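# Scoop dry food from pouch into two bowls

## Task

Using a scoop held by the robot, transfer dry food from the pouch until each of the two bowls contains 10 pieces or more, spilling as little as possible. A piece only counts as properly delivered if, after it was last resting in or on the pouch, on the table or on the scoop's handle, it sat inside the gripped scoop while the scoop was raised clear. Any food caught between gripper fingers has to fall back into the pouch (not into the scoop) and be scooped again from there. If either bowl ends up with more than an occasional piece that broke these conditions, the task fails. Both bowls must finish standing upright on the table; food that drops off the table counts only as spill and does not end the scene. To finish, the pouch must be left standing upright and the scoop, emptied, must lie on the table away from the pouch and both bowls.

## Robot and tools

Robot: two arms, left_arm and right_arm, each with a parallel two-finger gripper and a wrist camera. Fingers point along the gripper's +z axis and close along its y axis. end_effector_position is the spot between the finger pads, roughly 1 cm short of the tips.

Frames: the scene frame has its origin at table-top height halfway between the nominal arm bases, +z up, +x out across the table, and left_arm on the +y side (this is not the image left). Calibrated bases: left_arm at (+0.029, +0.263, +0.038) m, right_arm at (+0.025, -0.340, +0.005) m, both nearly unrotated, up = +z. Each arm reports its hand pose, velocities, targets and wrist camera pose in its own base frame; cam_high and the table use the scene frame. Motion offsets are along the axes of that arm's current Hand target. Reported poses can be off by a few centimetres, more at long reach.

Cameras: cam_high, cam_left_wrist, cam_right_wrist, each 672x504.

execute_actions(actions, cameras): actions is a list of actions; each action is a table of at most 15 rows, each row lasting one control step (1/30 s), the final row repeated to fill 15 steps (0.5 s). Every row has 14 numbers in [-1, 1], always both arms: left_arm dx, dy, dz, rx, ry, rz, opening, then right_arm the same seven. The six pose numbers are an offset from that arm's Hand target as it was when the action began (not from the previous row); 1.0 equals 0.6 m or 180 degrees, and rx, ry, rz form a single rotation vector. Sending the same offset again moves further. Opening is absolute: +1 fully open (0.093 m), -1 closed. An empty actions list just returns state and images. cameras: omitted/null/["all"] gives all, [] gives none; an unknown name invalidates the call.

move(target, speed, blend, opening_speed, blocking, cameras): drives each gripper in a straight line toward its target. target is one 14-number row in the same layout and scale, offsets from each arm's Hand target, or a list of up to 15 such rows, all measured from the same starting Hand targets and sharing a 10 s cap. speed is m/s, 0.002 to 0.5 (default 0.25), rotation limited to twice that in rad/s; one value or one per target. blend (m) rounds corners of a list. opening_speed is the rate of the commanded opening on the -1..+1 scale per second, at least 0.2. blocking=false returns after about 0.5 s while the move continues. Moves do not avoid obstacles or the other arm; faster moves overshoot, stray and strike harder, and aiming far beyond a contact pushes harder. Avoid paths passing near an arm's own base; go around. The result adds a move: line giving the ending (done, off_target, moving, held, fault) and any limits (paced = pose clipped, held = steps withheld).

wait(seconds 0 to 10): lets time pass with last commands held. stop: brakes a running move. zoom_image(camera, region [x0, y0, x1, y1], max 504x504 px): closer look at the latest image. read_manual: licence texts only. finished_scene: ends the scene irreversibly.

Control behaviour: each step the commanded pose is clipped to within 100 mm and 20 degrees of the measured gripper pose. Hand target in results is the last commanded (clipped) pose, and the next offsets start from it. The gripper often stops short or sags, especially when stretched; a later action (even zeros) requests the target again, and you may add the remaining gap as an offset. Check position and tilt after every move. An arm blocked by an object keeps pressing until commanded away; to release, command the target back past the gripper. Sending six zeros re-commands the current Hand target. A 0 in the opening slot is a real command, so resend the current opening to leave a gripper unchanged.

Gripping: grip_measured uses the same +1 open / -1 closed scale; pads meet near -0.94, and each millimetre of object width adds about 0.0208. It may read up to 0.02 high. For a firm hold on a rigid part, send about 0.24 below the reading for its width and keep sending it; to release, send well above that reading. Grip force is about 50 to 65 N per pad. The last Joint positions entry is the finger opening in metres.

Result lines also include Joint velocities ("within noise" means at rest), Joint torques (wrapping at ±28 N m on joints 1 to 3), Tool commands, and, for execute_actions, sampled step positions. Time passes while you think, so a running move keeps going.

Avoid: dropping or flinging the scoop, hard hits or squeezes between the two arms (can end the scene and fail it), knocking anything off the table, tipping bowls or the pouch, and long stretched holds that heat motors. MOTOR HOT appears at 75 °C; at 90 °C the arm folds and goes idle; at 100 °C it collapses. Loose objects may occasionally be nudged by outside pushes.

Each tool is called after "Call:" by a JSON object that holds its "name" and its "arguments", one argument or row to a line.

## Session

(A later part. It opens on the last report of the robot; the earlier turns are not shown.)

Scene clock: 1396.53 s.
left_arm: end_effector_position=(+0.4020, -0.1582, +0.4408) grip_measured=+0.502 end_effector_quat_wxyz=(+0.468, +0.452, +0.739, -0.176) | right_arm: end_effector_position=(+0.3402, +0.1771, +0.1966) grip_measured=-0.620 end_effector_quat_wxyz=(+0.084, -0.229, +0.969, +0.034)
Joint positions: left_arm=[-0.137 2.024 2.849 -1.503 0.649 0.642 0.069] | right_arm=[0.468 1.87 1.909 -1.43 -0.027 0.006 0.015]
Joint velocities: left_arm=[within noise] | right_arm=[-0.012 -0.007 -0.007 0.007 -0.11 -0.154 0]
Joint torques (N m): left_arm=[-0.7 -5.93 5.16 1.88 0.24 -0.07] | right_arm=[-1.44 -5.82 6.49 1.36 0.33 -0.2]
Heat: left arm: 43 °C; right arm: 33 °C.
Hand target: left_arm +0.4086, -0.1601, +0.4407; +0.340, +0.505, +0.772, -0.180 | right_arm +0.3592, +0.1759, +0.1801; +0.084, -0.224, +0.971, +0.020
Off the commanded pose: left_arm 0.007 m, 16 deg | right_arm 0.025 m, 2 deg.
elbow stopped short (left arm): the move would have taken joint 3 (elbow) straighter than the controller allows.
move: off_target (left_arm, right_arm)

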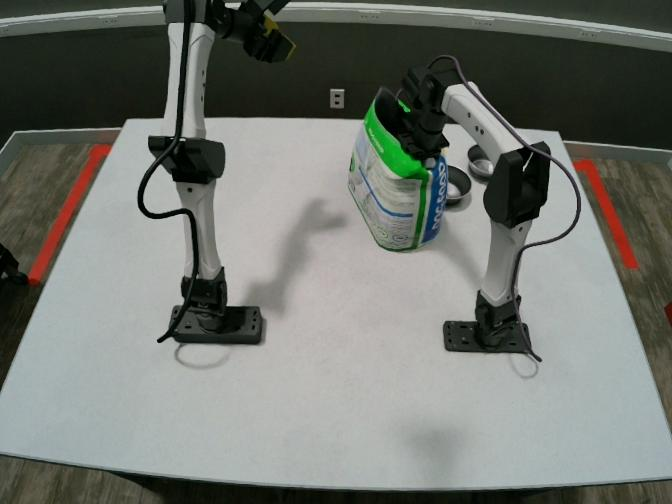

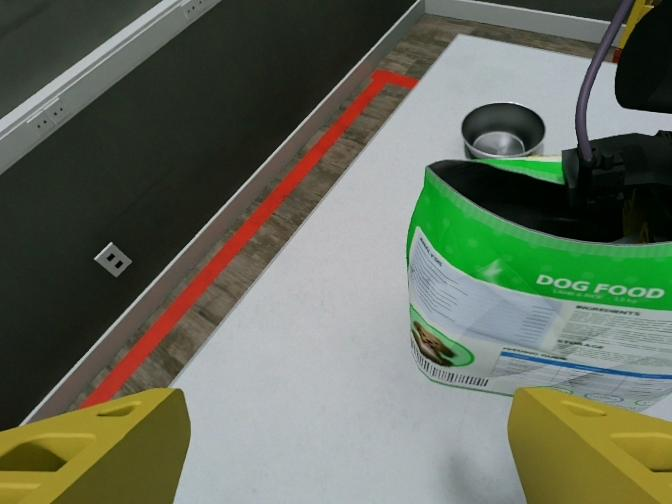

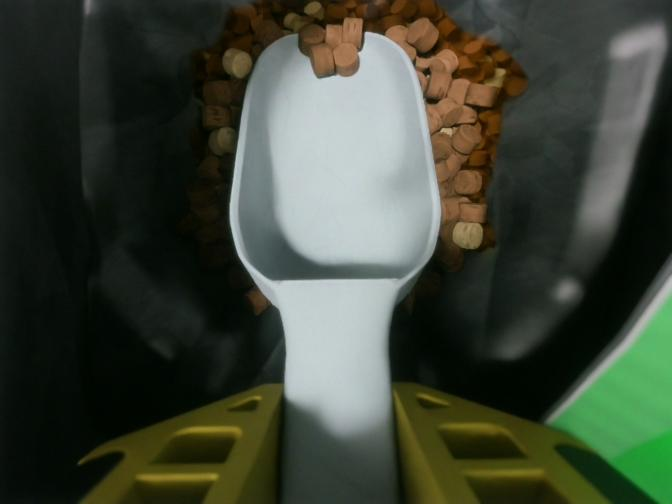

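Call:
{"name": "move", "arguments": {
  "target": [
    [0,0,0,0,0,0,0.5,-0.0367,0,0.0318,0,-0.0056,0,-0.95],
    [0,0,0,0,0,0,0.5,-0.0942,0,0.042,0,-0.0556,0,-0.95]
  ],
  "speed": 0.1,
  "cameras": ["cam_left_wrist","cam_right_wrist"]
}}

Scene clock: 1404.00 s.
left_arm: end_effector_position=(+0.4020, -0.1582, +0.4408) grip_measured=+0.502 end_effector_quat_wxyz=(+0.468, +0.452, +0.739, -0.176) | right_arm: end_effector_position=(+0.3431, +0.1782, +0.1956) grip_measured=-0.620 end_effector_quat_wxyz=(+0.082, -0.229, +0.969, +0.034)
Joint positions: left_arm=[-0.137 2.024 2.849 -1.503 0.649 0.642 0.069] | right_arm=[0.466 1.887 1.927 -1.436 -0.029 0.006 0.015]
Joint velocities: within noise
Joint torques (N m): left_arm=[-0.72 -5.93 5.18 1.88 0.24 -0.08] | right_arm=[-1.36 -4.03 2.25 3.69 0.35 -0.18]
Heat: left arm: 43 °C; right arm: 33 °C.
Hand target: left_arm +0.4086, -0.1601, +0.4407; +0.340, +0.505, +0.772, -0.180 | right_arm +0.4132, +0.2020, +0.1651; +0.169, -0.221, +0.960, +0.040
Off the commanded pose: left_arm 0.007 m, 16 deg | right_arm 0.080 m, 10 deg.
elbow stopped short (left arm): the move would have taken joint 3 (elbow) straighter than the controller allows.
move: off_target (left_arm, right_arm)
Images, in order (width x height): cam_left_wrist 672x504, cam_right_wrist 672x504.

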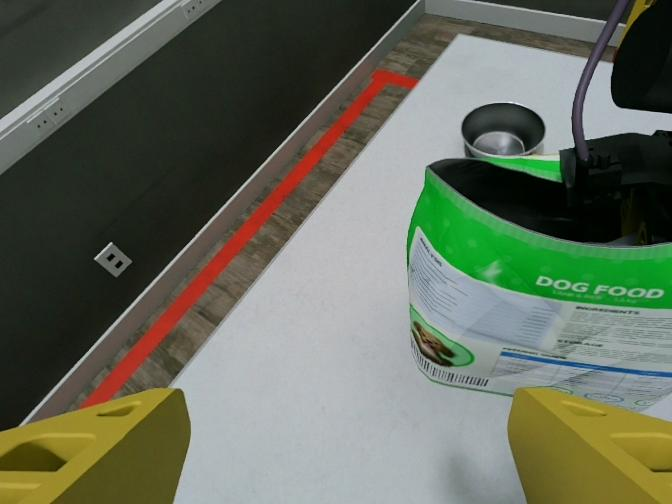

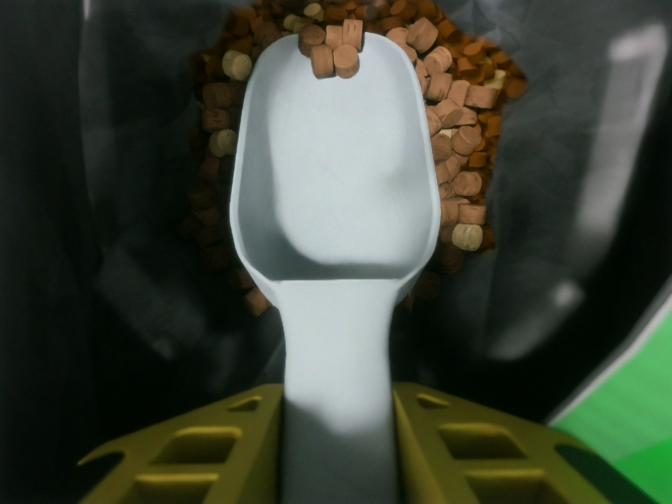

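Call:
{"name": "move", "arguments": {
  "target": [
    [0,0,0,0,0,0,0.5,0.0712,0,-0.0969,0,0.05,0,-0.95],
    [0,0,0,0,0,0,0.5,-0.01,0,-0.0762,0,0.033,0,-0.95]
  ],
  "speed": 0.1,
  "cameras": ["cam_high","cam_right_wrist"]
}}

Scene clock: 1414.07 s.
left_arm: end_effector_position=(+0.4020, -0.1582, +0.4408) grip_measured=+0.502 end_effector_quat_wxyz=(+0.468, +0.452, +0.739, -0.176) | right_arm: end_effector_position=(+0.3726, +0.1923, +0.2123) grip_measured=-0.620 end_effector_quat_wxyz=(+0.079, -0.230, +0.970, +0.032)
Joint positions: left_arm=[-0.137 2.024 2.849 -1.503 0.649 0.642 0.069] | right_arm=[0.466 2.09 2.294 -1.607 -0.025 0.003 0.015]
Joint velocities: within noise
Joint torques (N m): left_arm=[-0.73 -5.93 5.18 1.88 0.25 -0.07] | right_arm=[-1.36 -8.1 10.32 1.65 0.32 -0.16]
Heat: left arm: 43 °C; right arm: 39 °C.
Hand target: left_arm +0.4086, -0.1601, +0.4407; +0.340, +0.505, +0.772, -0.180 | right_arm +0.4042, +0.1976, +0.2102; +0.119, -0.223, +0.967, +0.028
Off the commanded pose: left_arm 0.007 m, 16 deg | right_arm 0.032 m, 5 deg.
elbow stopped short (left arm): the move would have taken joint 3 (elbow) straighter than the controller allows.
joint read past its limit (right arm) — joint 4 (wrist pitch), lower limit.
move: off_target (left_arm, right_arm)
Images, in order (width x height): cam_high 672x504, cam_right_wrist 672x504.

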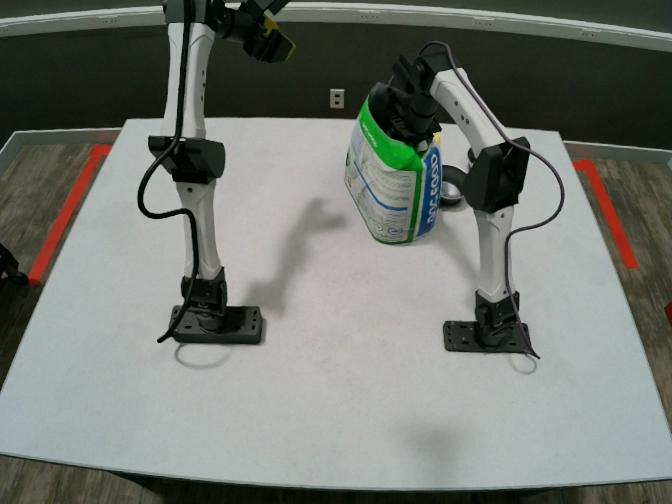

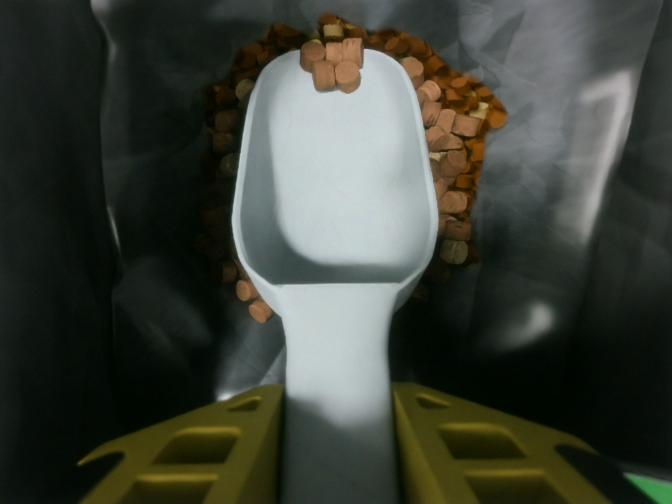

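Call:
{"name": "move", "arguments": {
  "target": [
    [0,0,0,0,0,0,0.5,0.0363,0,0.0082,0,-0.044,0,-0.95],
    [0,0,0,0,0,0,0.5,0.0263,0,0.0022,0,-0.111,0,-0.95],
    [0,0,0,0,0,0,0.5,0.0283,0,-0.0585,0,-0.178,0,-0.95],
    [0,0,0,0,0,0,0.5,0.0427,0,-0.1395,0,-0.244,0,-0.95],
    [0,0,0,0,0,0,0.5,0.079,0,-0.2345,0,-0.278,0,-0.95],
    [0,0,0,0,0,0,0.5,0.1235,0,-0.3313,0,-0.3,0,-0.95]
  ],
  "speed": 0.2,
  "blend": 0.02
}}

Scene clock: 1460.73 s.
left_arm: end_effector_position=(+0.4020, -0.1582, +0.4408) grip_measured=+0.502 end_effector_quat_wxyz=(+0.468, +0.452, +0.739, -0.176) | right_arm: end_effector_position=(+0.2974, +0.1475, +0.3718) grip_measured=-0.620 end_effector_quat_wxyz=(+0.532, -0.190, +0.816, +0.125)
Joint positions: left_arm=[-0.137 2.024 2.849 -1.503 0.649 0.642 0.069] | right_arm=[0.46 1.061 1.341 -0.694 0 0.002 0.015]
Joint velocities: within noise
Joint torques (N m): left_arm=[-0.7 -5.94 5.16 1.88 0.25 -0.08] | right_arm=[-0.68 -3.4 9.05 2.33 0.11 -0.16]
Heat: left arm: 43 °C; right arm: 39 °C.
Hand target: left_arm +0.4086, -0.1601, +0.4407; +0.340, +0.505, +0.772, -0.180 | right_arm +0.2963, +0.1449, +0.3850; +0.545, -0.186, +0.808, +0.126
Off the commanded pose: left_arm 0.007 m, 16 deg | right_arm 0.014 m, 2 deg.
elbow stopped short (left arm): the move would have taken joint 3 (elbow) straighter than the controller allows.
move: off_target (left_arm, right_arm)

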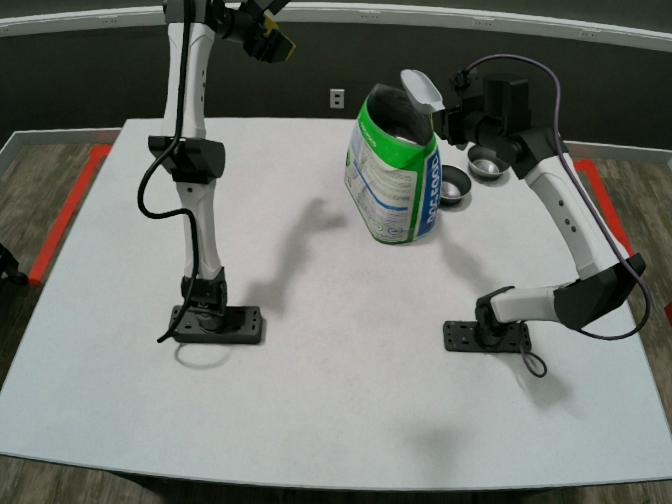

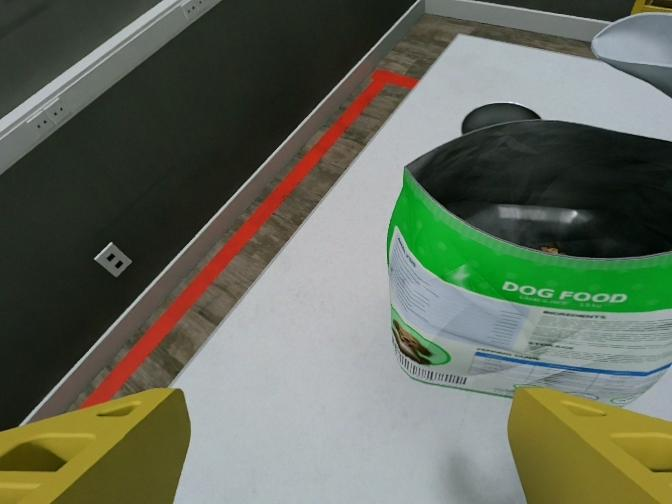

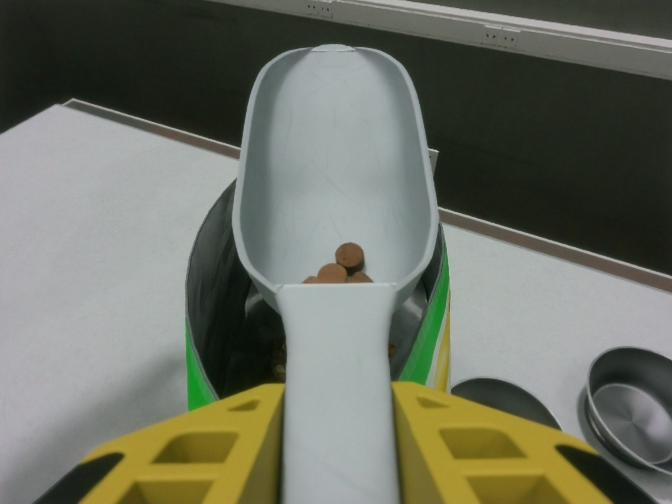

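Call:
{"name": "zoom_image", "arguments": {
  "camera": "cam_right_wrist",
  "region": [220, 180, 460, 400]
}}

Scaled by 2.100 from the camera's 672x504 image, which has a finer 960x720 frame.

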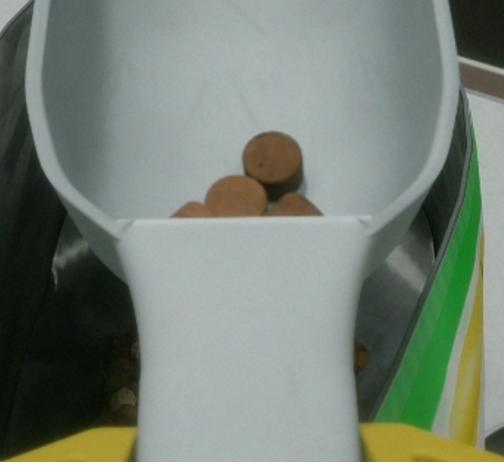

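Call:
{"name": "move", "arguments": {
  "target": [
    [0.148,0.1088,0.1232,0.0216,-0.1383,-0.0112,-0.9,0,0,0,0,0,0,-0.95],
    [0.1623,0.0992,0.4155,0.0216,-0.1383,-0.0112,-0.9,0,0,0,0,0,0,-0.95],
    [0.3508,0.0817,0.6027,0.0216,-0.1383,-0.0112,-0.9,0,0,0,0,0,0,-0.95]
  ],
  "speed": 0.2,
  "blend": 0.03
}}

Scene clock: 1528.40 s.
left_arm: end_effector_position=(+0.5228, -0.2235, +0.0479) grip_measured=-0.898 end_effector_quat_wxyz=(+0.481, +0.455, +0.679, -0.317) | right_arm: end_effector_position=(+0.2973, +0.1475, +0.3715) grip_measured=-0.620 end_effector_quat_wxyz=(+0.532, -0.190, +0.816, +0.125)
Joint positions: left_arm=[-0.166 2.356 1.459 0.307 0.919 0.498 0.002] | right_arm=[0.46 1.061 1.341 -0.696 0 0.002 0.015]
Joint velocities: within noise
Joint torques (N m): left_arm=[-0.7 -9.74 5.41 1.89 0.29 -0.07] | right_arm=[-0.69 -3.41 9.03 2.34 0.11 -0.16]
Heat: left arm: 43 °C; right arm: 42 °C.
Hand target: left_arm +0.5231, -0.2258, +0.0405; +0.478, +0.452, +0.683, -0.316 | right_arm +0.2963, +0.1449, +0.3850; +0.545, -0.186, +0.808, +0.126
Off the commanded pose: left_arm 0.008 m, 1 deg | right_arm 0.014 m, 2 deg.
move: off_target (right_arm)

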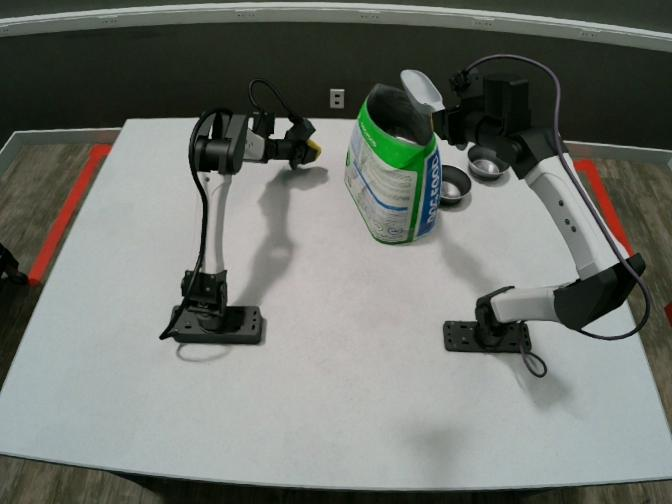

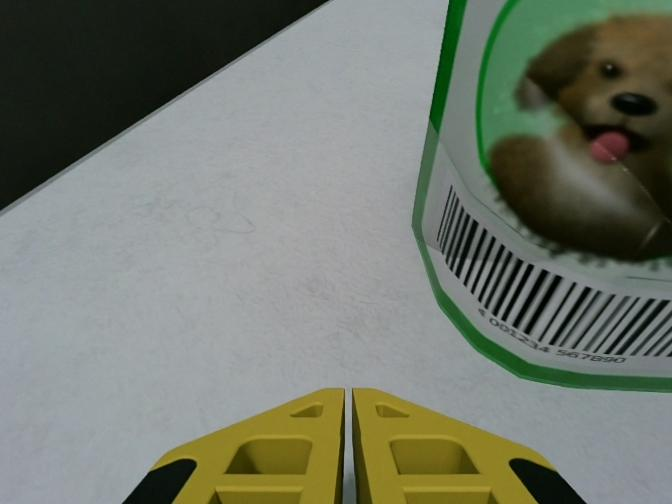

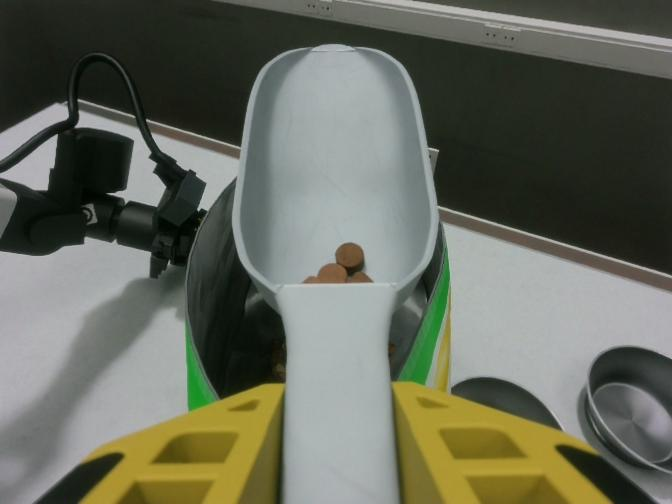

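Call:
{"name": "move", "arguments": {
  "target": [-0.0689,-0.0022,0.1893,0,0,0,-0.9,0,0,0,0,0,0,-0.95],
  "speed": 0.12
}}

Scene clock: 1545.20 s.
left_arm: end_effector_position=(+0.5657, -0.3370, +0.0519) grip_measured=-0.898 end_effector_quat_wxyz=(+0.487, +0.458, +0.673, -0.316) | right_arm: end_effector_position=(+0.2973, +0.1475, +0.3715) grip_measured=-0.620 end_effector_quat_wxyz=(+0.532, -0.190, +0.816, +0.125)
Joint positions: left_arm=[-0.361 2.597 1.903 0.229 0.756 0.353 0.002] | right_arm=[0.46 1.061 1.341 -0.696 0 0.002 0.015]
Joint velocities: within noise
Joint torques (N m): left_arm=[-0.34 -10.51 8.21 1.72 0.18 -0.07] | right_arm=[-0.65 -3.4 9.03 2.34 0.11 -0.16]
Heat: left arm: 43 °C; right arm: 42 °C.
Hand target: left_arm +0.5691, -0.3376, +0.0405; +0.478, +0.452, +0.683, -0.316 | right_arm +0.2963, +0.1449, +0.3850; +0.545, -0.186, +0.808, +0.126
Off the commanded pose: left_arm 0.012 m, 2 deg | right_arm 0.014 m, 2 deg.
move: off_target (left_arm, right_arm)

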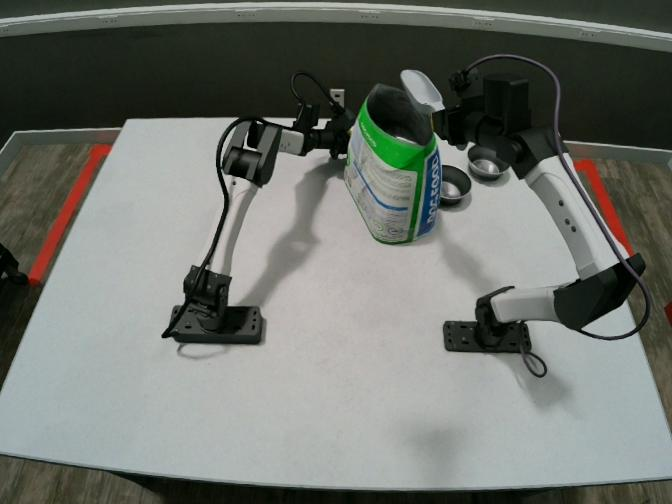

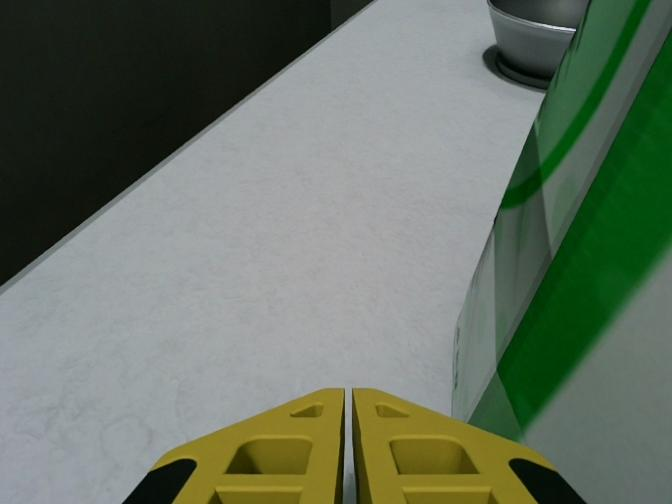

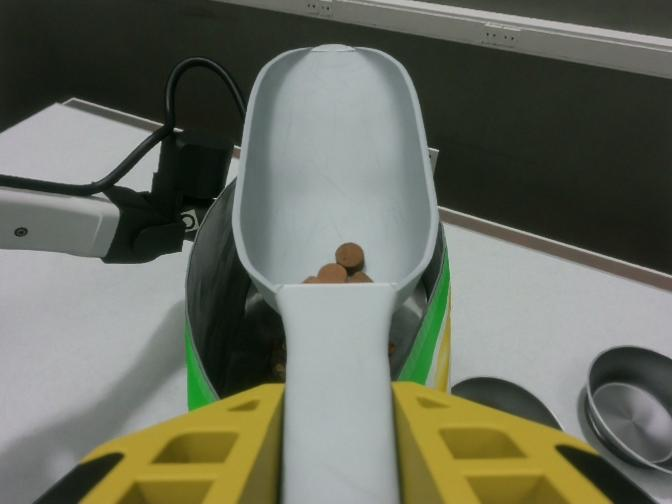

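Call:
{"name": "move", "arguments": {
  "target": [0,-0.033,0,0,0,0,-0.9,0,0,0,0,0,0,-0.95],
  "speed": 0.08,
  "cameras": ["cam_high","cam_left_wrist"]
}}

Scene clock: 1550.57 s.
left_arm: end_effector_position=(+0.5534, -0.3384, +0.0282) grip_measured=-0.899 end_effector_quat_wxyz=(+0.471, +0.451, +0.689, -0.316) | right_arm: end_effector_position=(+0.2972, +0.1475, +0.3715) grip_measured=-0.620 end_effector_quat_wxyz=(+0.531, -0.190, +0.816, +0.125)
Joint positions: left_arm=[-0.375 2.597 1.831 0.267 0.731 0.338 0.002] | right_arm=[0.46 1.061 1.341 -0.696 0 0.002 0.015]
Joint velocities: within noise
Joint torques (N m): left_arm=[-1.28 -14.39 5.33 1.99 0.23 -0.06] | right_arm=[-0.68 -3.4 9.07 2.35 0.11 -0.16]
Heat: left arm: 43 °C; right arm: 42 °C.
Hand target: left_arm +0.5509, -0.3453, +0.0405; +0.478, +0.452, +0.683, -0.316 | right_arm +0.2963, +0.1449, +0.3850; +0.545, -0.186, +0.808, +0.126
Off the commanded pose: left_arm 0.014 m, 1 deg | right_arm 0.014 m, 2 deg.
move: off_target (left_arm, right_arm)
Images, in order (width x height): cam_high 672x504, cam_left_wrist 672x504.

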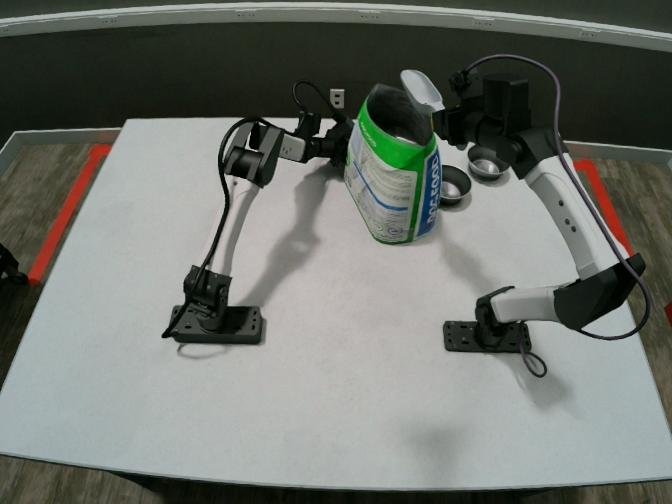

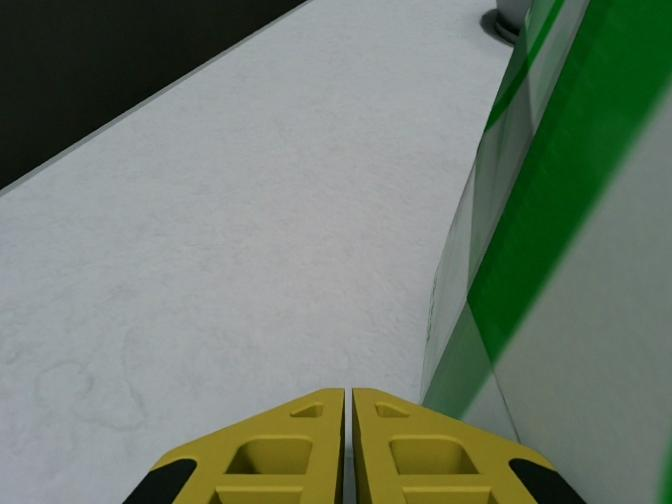

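Call:
{"name": "move", "arguments": {
  "target": [
    [0,0,0,0,0,0,-0.9,0.0215,0.003,0.0357,0,0.128,0,-0.95],
    [0,0,0,0,0,0,-0.9,0.0632,0.003,0.0885,0,0.211,0,-0.95],
    [0,0,0,0,0,0,-0.9,0.1187,0.003,0.1648,0,0.2556,0,-0.95],
    [0,0,0,0,0,0,-0.9,0.182,0.003,0.1723,0,0.3,0,-0.95],
    [0,0,0,0,0,0,-0.9,0.2558,0.003,0.1897,0,0.344,0,-0.95]
  ],
  "speed": 0.15,
  "blend": 0.01
}}

Scene clock: 1571.83 s.
left_arm: end_effector_position=(+0.5536, -0.3384, +0.0283) grip_measured=-0.899 end_effector_quat_wxyz=(+0.471, +0.451, +0.689, -0.316) | right_arm: end_effector_position=(+0.3521, +0.1799, +0.2203) grip_measured=-0.620 end_effector_quat_wxyz=(+0.105, -0.225, +0.968, +0.038)
Joint positions: left_arm=[-0.375 2.597 1.831 0.267 0.731 0.337 0.002] | right_arm=[0.461 1.91 2.053 -1.491 -0.026 0.007 0.015]
Joint velocities: within noise
Joint torques (N m): left_arm=[-1.26 -14.39 5.31 1.98 0.23 -0.06] | right_arm=[-0.34 -8.95 3.66 0.28 0.33 -0.18]
Heat: left arm: 46 °C; right arm: 42 °C.
Hand target: left_arm +0.5510, -0.3453, +0.0406; +0.479, +0.452, +0.683, -0.316 | right_arm +0.3387, +0.1677, +0.2000; +0.052, -0.225, +0.973, +0.013
Off the commanded pose: left_arm 0.014 m, 1 deg | right_arm 0.027 m, 7 deg.
move: off_target (left_arm, right_arm)

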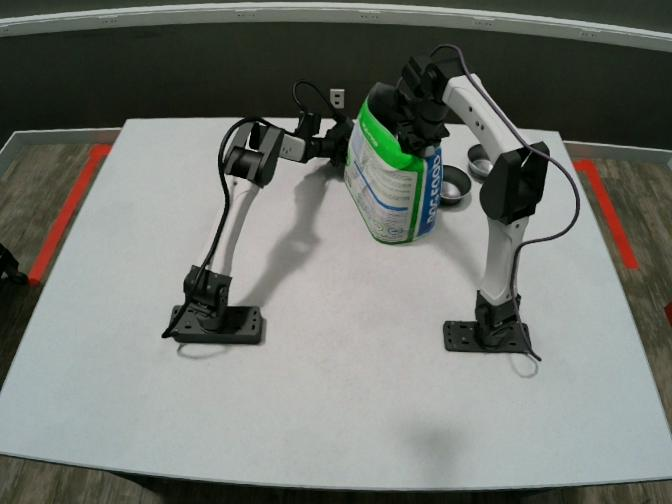

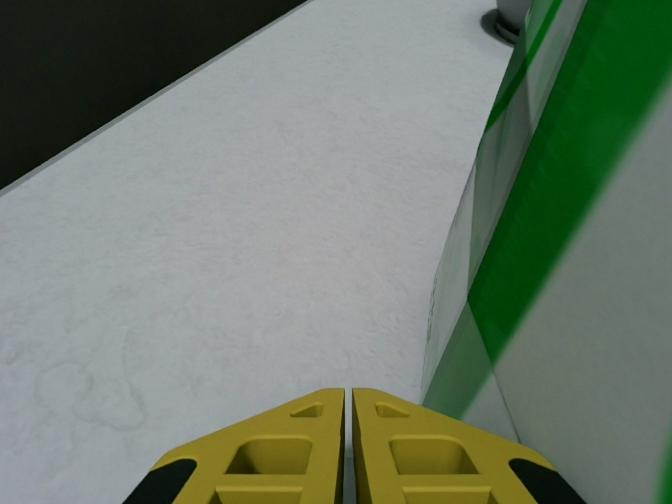

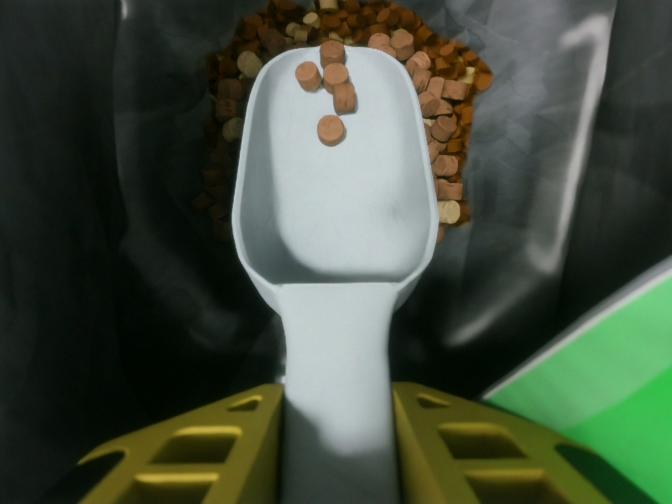

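Call:
{"name": "move", "arguments": {
  "target": [
    [0,0,0,0,0,0,-0.9,-0.0845,0,0.0257,0,-0.022,0,-0.95],
    [0,0,0,0,0,0,-0.9,-0.1342,0,0.0308,0,-0.0556,0,-0.95]
  ],
  "speed": 0.12,
  "blend": 0.01,
  "cameras": ["cam_high","cam_left_wrist","cam_right_wrist"]
}}

Scene clock: 1581.70 s.
left_arm: end_effector_position=(+0.5536, -0.3384, +0.0283) grip_measured=-0.899 end_effector_quat_wxyz=(+0.471, +0.451, +0.689, -0.316) | right_arm: end_effector_position=(+0.3688, +0.1875, +0.2020) grip_measured=-0.620 end_effector_quat_wxyz=(+0.079, -0.225, +0.971, +0.031)
Joint positions: left_arm=[-0.375 2.597 1.831 0.267 0.731 0.337 0.002] | right_arm=[0.461 2.033 2.163 -1.531 -0.023 0.008 0.015]
Joint velocities: within noise
Joint torques (N m): left_arm=[-1.28 -14.41 5.31 1.98 0.23 -0.05] | right_arm=[-0.4 -7.51 6.84 2.44 0.31 -0.17]
Heat: left arm: 49 °C; right arm: 40 °C.
Hand target: left_arm +0.5510, -0.3453, +0.0406; +0.479, +0.452, +0.683, -0.316 | right_arm +0.4125, +0.2037, +0.1904; +0.137, -0.222, +0.965, +0.032
Off the commanded pose: left_arm 0.014 m, 1 deg | right_arm 0.048 m, 7 deg.
move: off_target (left_arm, right_arm)

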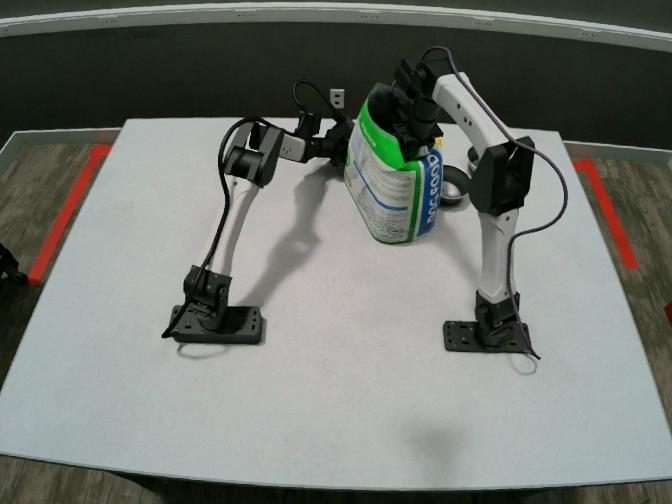

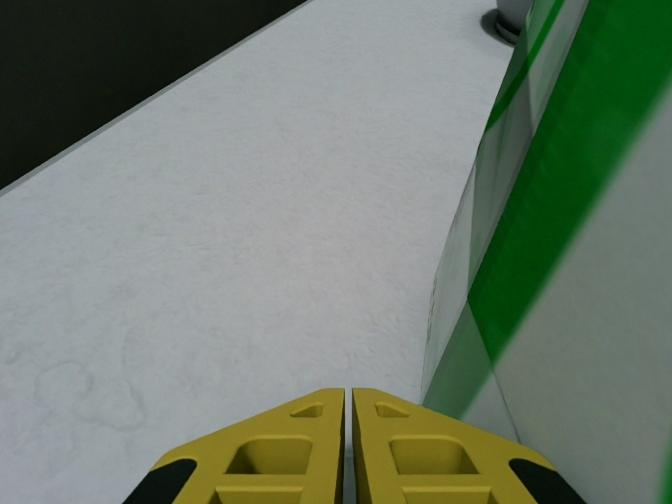

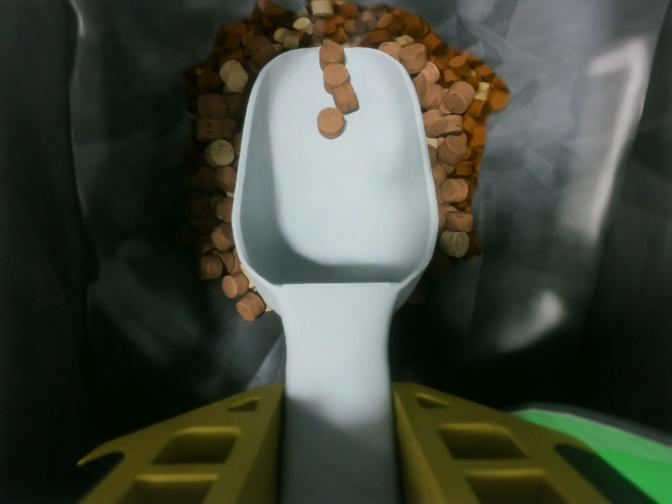

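Call:
{"name": "move", "arguments": {
  "target": [0,0,0,0,0,0,-0.9,-0.063,0,-0.0077,0,0,0,-0.95],
  "speed": 0.12,
  "cameras": ["cam_right_wrist"]
}}

Scene clock: 1589.17 s.
left_arm: end_effector_position=(+0.5888, -0.3015, +0.0303) grip_measured=-0.899 end_effector_quat_wxyz=(+0.504, +0.408, +0.717, -0.256) | right_arm: end_effector_position=(+0.4220, +0.2158, +0.2069) grip_measured=-0.621 end_effector_quat_wxyz=(+0.124, -0.231, +0.964, +0.045)
Joint positions: left_arm=[-0.327 2.597 1.831 0.311 0.609 0.322 0.002] | right_arm=[0.461 2.294 2.593 -1.608 -0.033 -0.004 0.015]
Joint velocities: within noise
Joint torques (N m): left_arm=[-4.7 -14 5.96 1.6 1.63 0.1] | right_arm=[-0.5 -9.13 12.44 1.38 0.4 -0.05]
Heat: left arm: 51 °C; right arm: 39 °C.
Hand target: left_arm +0.5509, -0.3453, +0.0406; +0.479, +0.452, +0.683, -0.316 | right_arm +0.4440, +0.2191, +0.2051; +0.136, -0.222, +0.965, +0.032
Off the commanded pose: left_arm 0.059 m, 10 deg | right_arm 0.022 m, 2 deg.
joint read past its limit (right arm) — joint 4 (wrist pitch), lower limit.
joint sent to its limit (right arm) — joint 4 (wrist pitch), lower limit. The joint targets still meet the commanded pose.
move: off_target (left_arm, right_arm)
Images, in order (width x height): cam_right_wrist 672x504.

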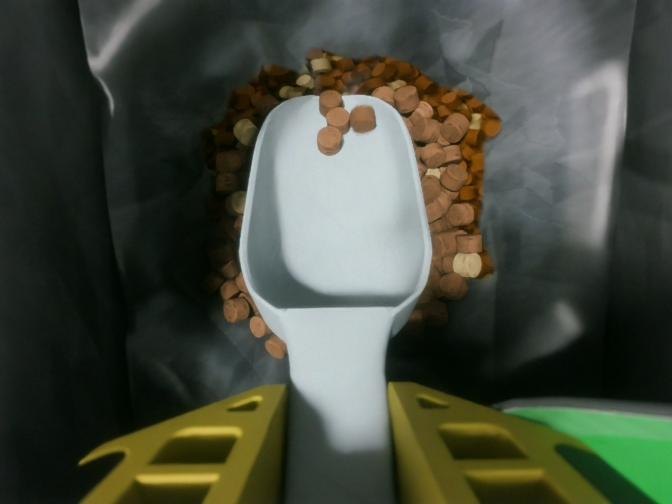

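Call:
{"name": "move", "arguments": {
  "target": [
    [0,0,0,0,0,0,-0.9,0.0549,0,-0.0504,0,-0.044,0,-0.95],
    [0,0,0,0,0,0,-0.9,0.0514,0,-0.0928,0,-0.144,0,-0.95],
    [0,0,0,0,0,0,-0.9,0.0605,0,-0.1821,0,-0.233,0,-0.95],
    [0,0,0,0,0,0,-0.9,0.1016,0,-0.2805,0,-0.289,0,-0.95],
    [0,0,0,0,0,0,-0.9,0.1793,0,-0.3722,0,-0.311,0,-0.95]
  ],
  "speed": 0.15,
  "blend": 0.02
}}

Scene clock: 1613.23 s.
left_arm: end_effector_position=(+0.5869, -0.3030, +0.0309) grip_measured=-0.899 end_effector_quat_wxyz=(+0.503, +0.411, +0.714, -0.261) | right_arm: end_effector_position=(+0.2978, +0.1451, +0.3870) grip_measured=-0.621 end_effector_quat_wxyz=(+0.571, -0.180, +0.791, +0.128)
Joint positions: left_arm=[-0.327 2.597 1.831 0.31 0.623 0.322 0.002] | right_arm=[0.461 1.021 1.298 -0.598 0.015 0.002 0.015]
Joint velocities: within noise
Joint torques (N m): left_arm=[-4.71 -14.02 5.9 1.59 1.47 0.11] | right_arm=[0.21 -3 6.97 2.38 0.05 -0.12]
Heat: left arm: 56 °C; right arm: 43 °C.
Hand target: left_arm +0.5510, -0.3453, +0.0406; +0.479, +0.452, +0.683, -0.316 | right_arm +0.2955, +0.1464, +0.3899; +0.573, -0.181, +0.788, +0.133
Off the commanded pose: left_arm 0.056 m, 9 deg | right_arm 0.004 m, 1 deg.
move: off_target (left_arm)

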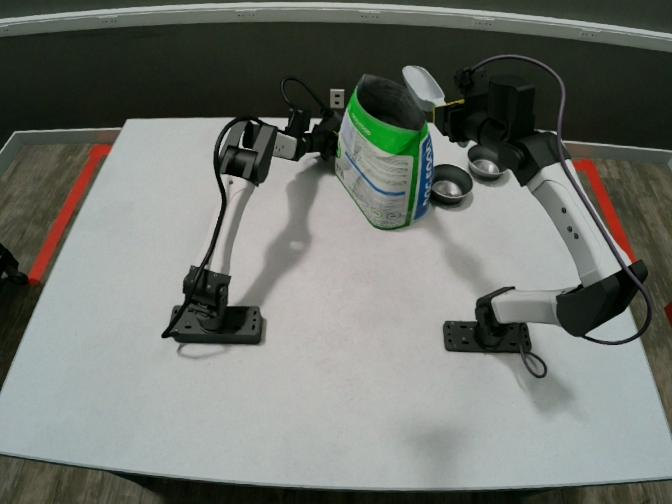

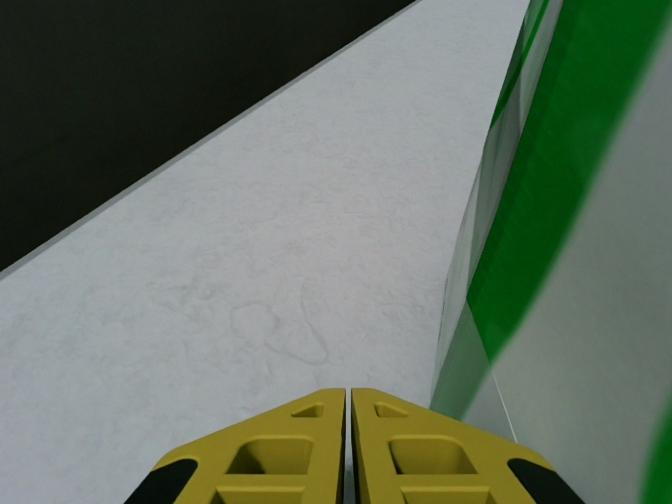

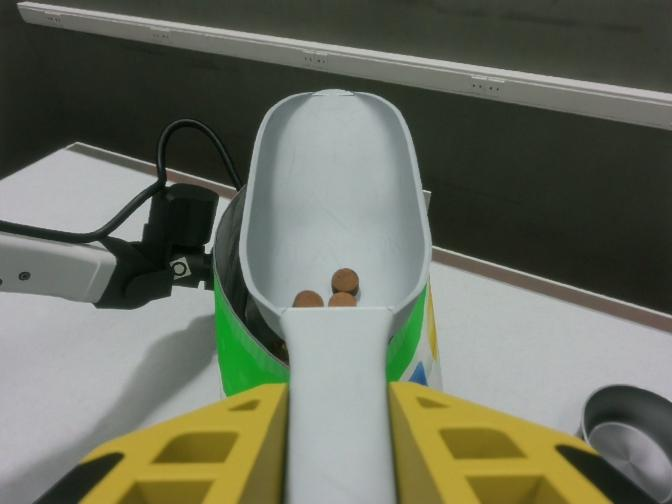

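Call:
{"name": "move", "arguments": {
  "target": [0.015,-0.1007,-0.042,0,0,0,-0.9,0,0,0,0,0,0,-0.95],
  "speed": 0.06
}}

Scene clock: 1621.90 s.
left_arm: end_effector_position=(+0.5333, -0.2977, +0.0274) grip_measured=-0.900 end_effector_quat_wxyz=(+0.510, +0.403, +0.717, -0.251) | right_arm: end_effector_position=(+0.2978, +0.1451, +0.3868) grip_measured=-0.621 end_effector_quat_wxyz=(+0.571, -0.180, +0.791, +0.128)
Joint positions: left_arm=[-0.361 2.428 1.459 0.538 0.564 0.296 0.002] | right_arm=[0.461 1.021 1.298 -0.598 0.015 0.002 0.015]
Joint velocities: within noise
Joint torques (N m): left_arm=[-5.87 -14.63 3.48 1.58 1.63 0.05] | right_arm=[0.17 -3.02 6.98 2.37 0.05 -0.12]
Heat: left arm: 57 °C; right arm: 42 °C.
Hand target: left_arm +0.4848, -0.3444, +0.0408; +0.479, +0.452, +0.683, -0.316 | right_arm +0.2955, +0.1464, +0.3899; +0.573, -0.181, +0.788, +0.133
Off the commanded pose: left_arm 0.068 m, 11 deg | right_arm 0.004 m, 1 deg.
move: off_target (left_arm)

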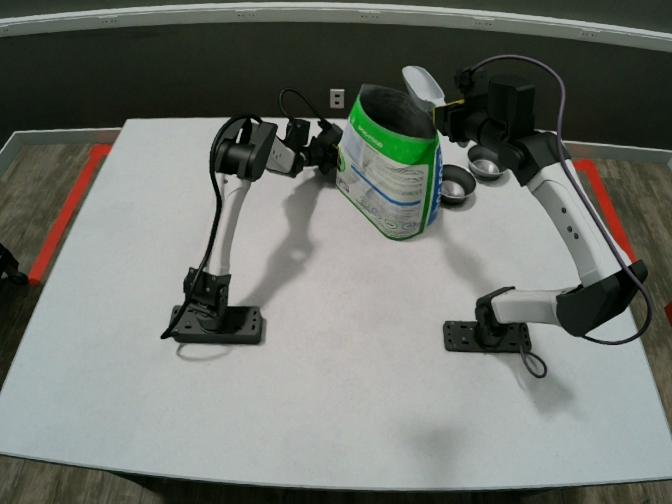

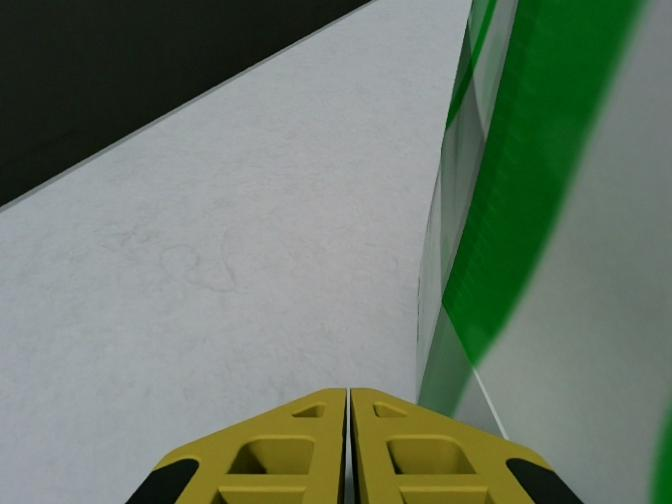

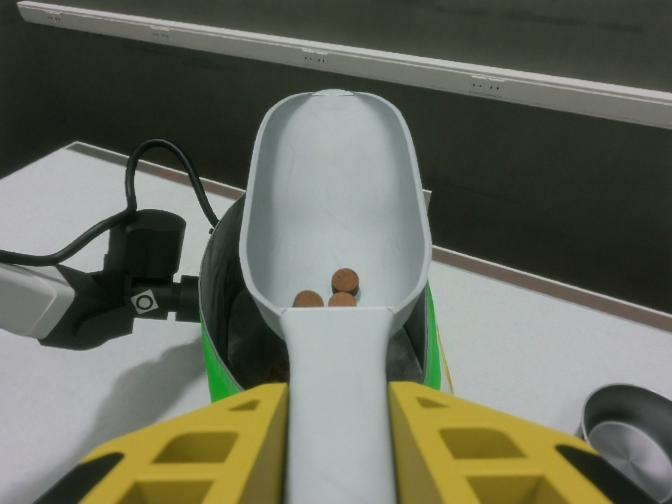

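Call:
{"name": "move", "arguments": {
  "target": [0.0,-0.055,-0.01,0,0,0,-0.9,0,0,0,0,0,0,-0.95],
  "speed": 0.06
}}

Scene clock: 1627.97 s.
left_arm: end_effector_position=(+0.5002, -0.3045, +0.0262) grip_measured=-0.900 end_effector_quat_wxyz=(+0.505, +0.401, +0.722, -0.250) | right_arm: end_effector_position=(+0.2978, +0.1451, +0.3867) grip_measured=-0.621 end_effector_quat_wxyz=(+0.571, -0.180, +0.791, +0.128)
Joint positions: left_arm=[-0.403 2.351 1.303 0.613 0.521 0.274 0.002] | right_arm=[0.461 1.021 1.298 -0.599 0.015 0.002 0.015]
Joint velocities: within noise
Joint torques (N m): left_arm=[-6.17 -14 3.59 1.73 1.65 0.03] | right_arm=[0.18 -3 6.97 2.38 0.05 -0.12]
Heat: left arm: 59 °C; right arm: 41 °C.
Hand target: left_arm +0.4523, -0.3520, +0.0428; +0.478, +0.452, +0.683, -0.316 | right_arm +0.2955, +0.1464, +0.3899; +0.573, -0.181, +0.788, +0.133
Off the commanded pose: left_arm 0.070 m, 11 deg | right_arm 0.004 m, 1 deg.
move: off_target (left_arm)

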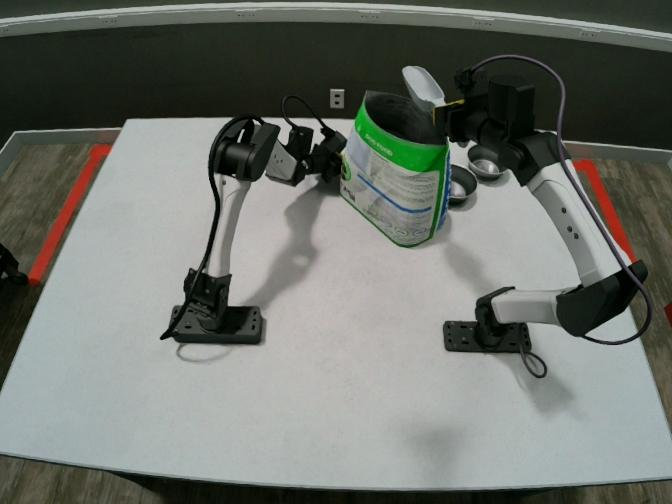

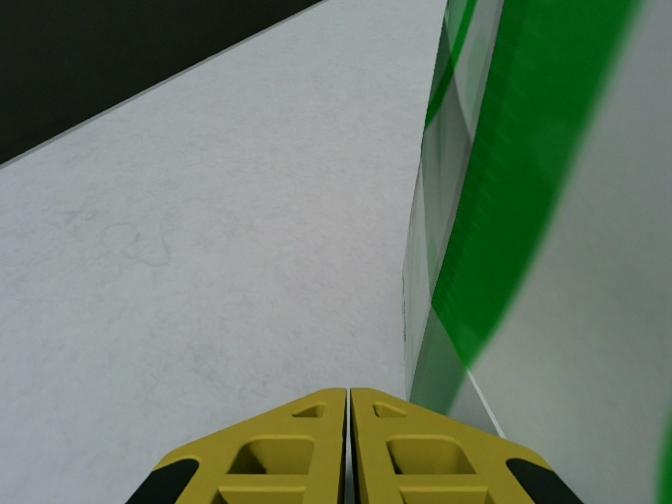

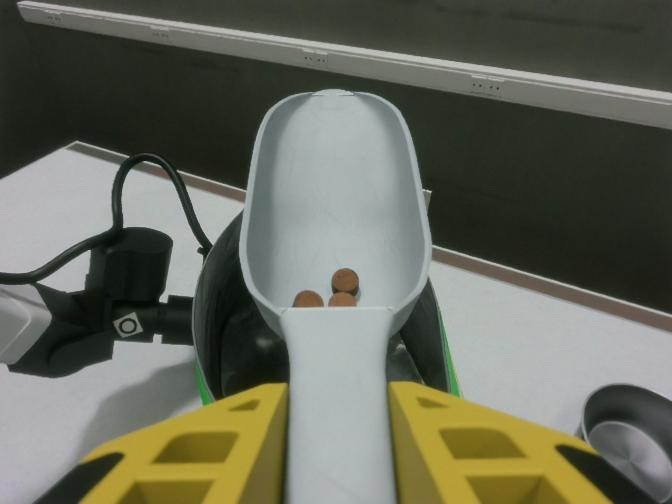

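Call:
{"name": "move", "arguments": {
  "target": [0.0137,0.0852,-0.0375,0,0,0,-0.9,0.0198,0,-0.1688,0,0.083,0,-0.95],
  "speed": 0.15
}}

Scene clock: 1637.87 s.
left_arm: end_effector_position=(+0.4943, -0.3024, +0.0334) grip_measured=-0.900 end_effector_quat_wxyz=(+0.481, +0.438, +0.698, -0.299) | right_arm: end_effector_position=(+0.2066, +0.1012, +0.4026) grip_measured=-0.621 end_effector_quat_wxyz=(+0.459, -0.198, +0.860, +0.104)
Joint positions: left_arm=[-0.362 2.351 1.356 0.509 0.693 0.33 0.002] | right_arm=[0.467 1 1.688 -1.278 0.015 0.005 0.015]
Joint velocities: within noise
Joint torques (N m): left_arm=[-0.59 -11.29 6.8 1.67 0.88 0.15] | right_arm=[0.5 0.44 6.95 2.21 0.11 -0.08]
Heat: left arm: 62 °C; right arm: 40 °C.
Hand target: left_arm +0.4899, -0.3100, +0.0427; +0.479, +0.452, +0.683, -0.316 | right_arm +0.2056, +0.1025, +0.4098; +0.466, -0.197, +0.856, +0.108
Off the commanded pose: left_arm 0.013 m, 3 deg | right_arm 0.007 m, 1 deg.
move: off_target (left_arm)

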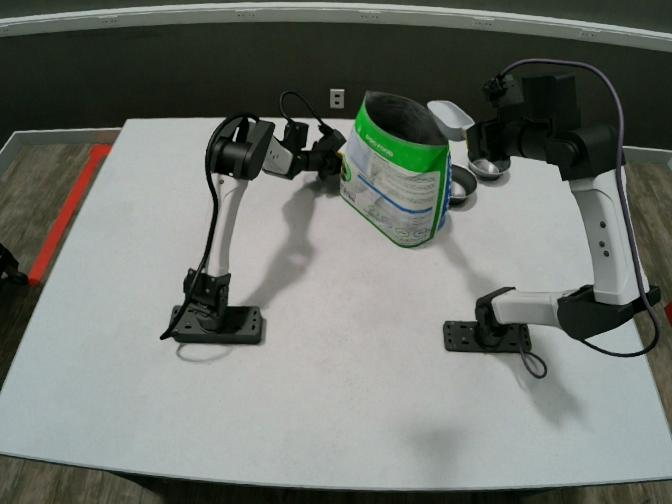

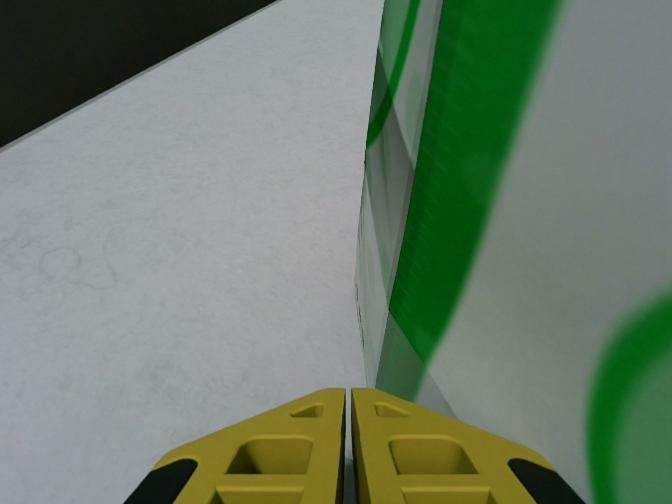

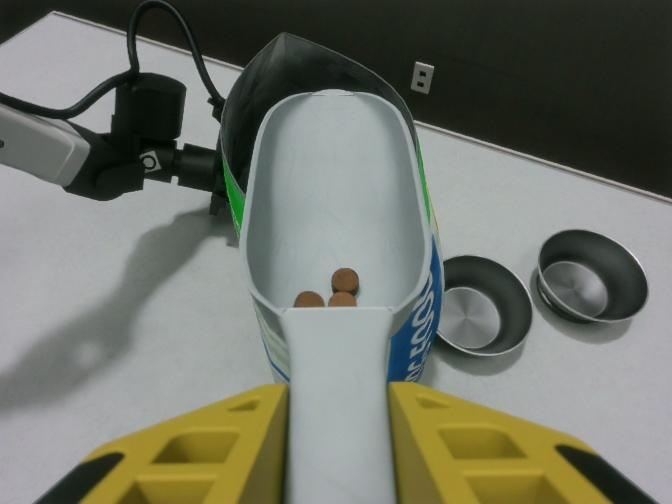

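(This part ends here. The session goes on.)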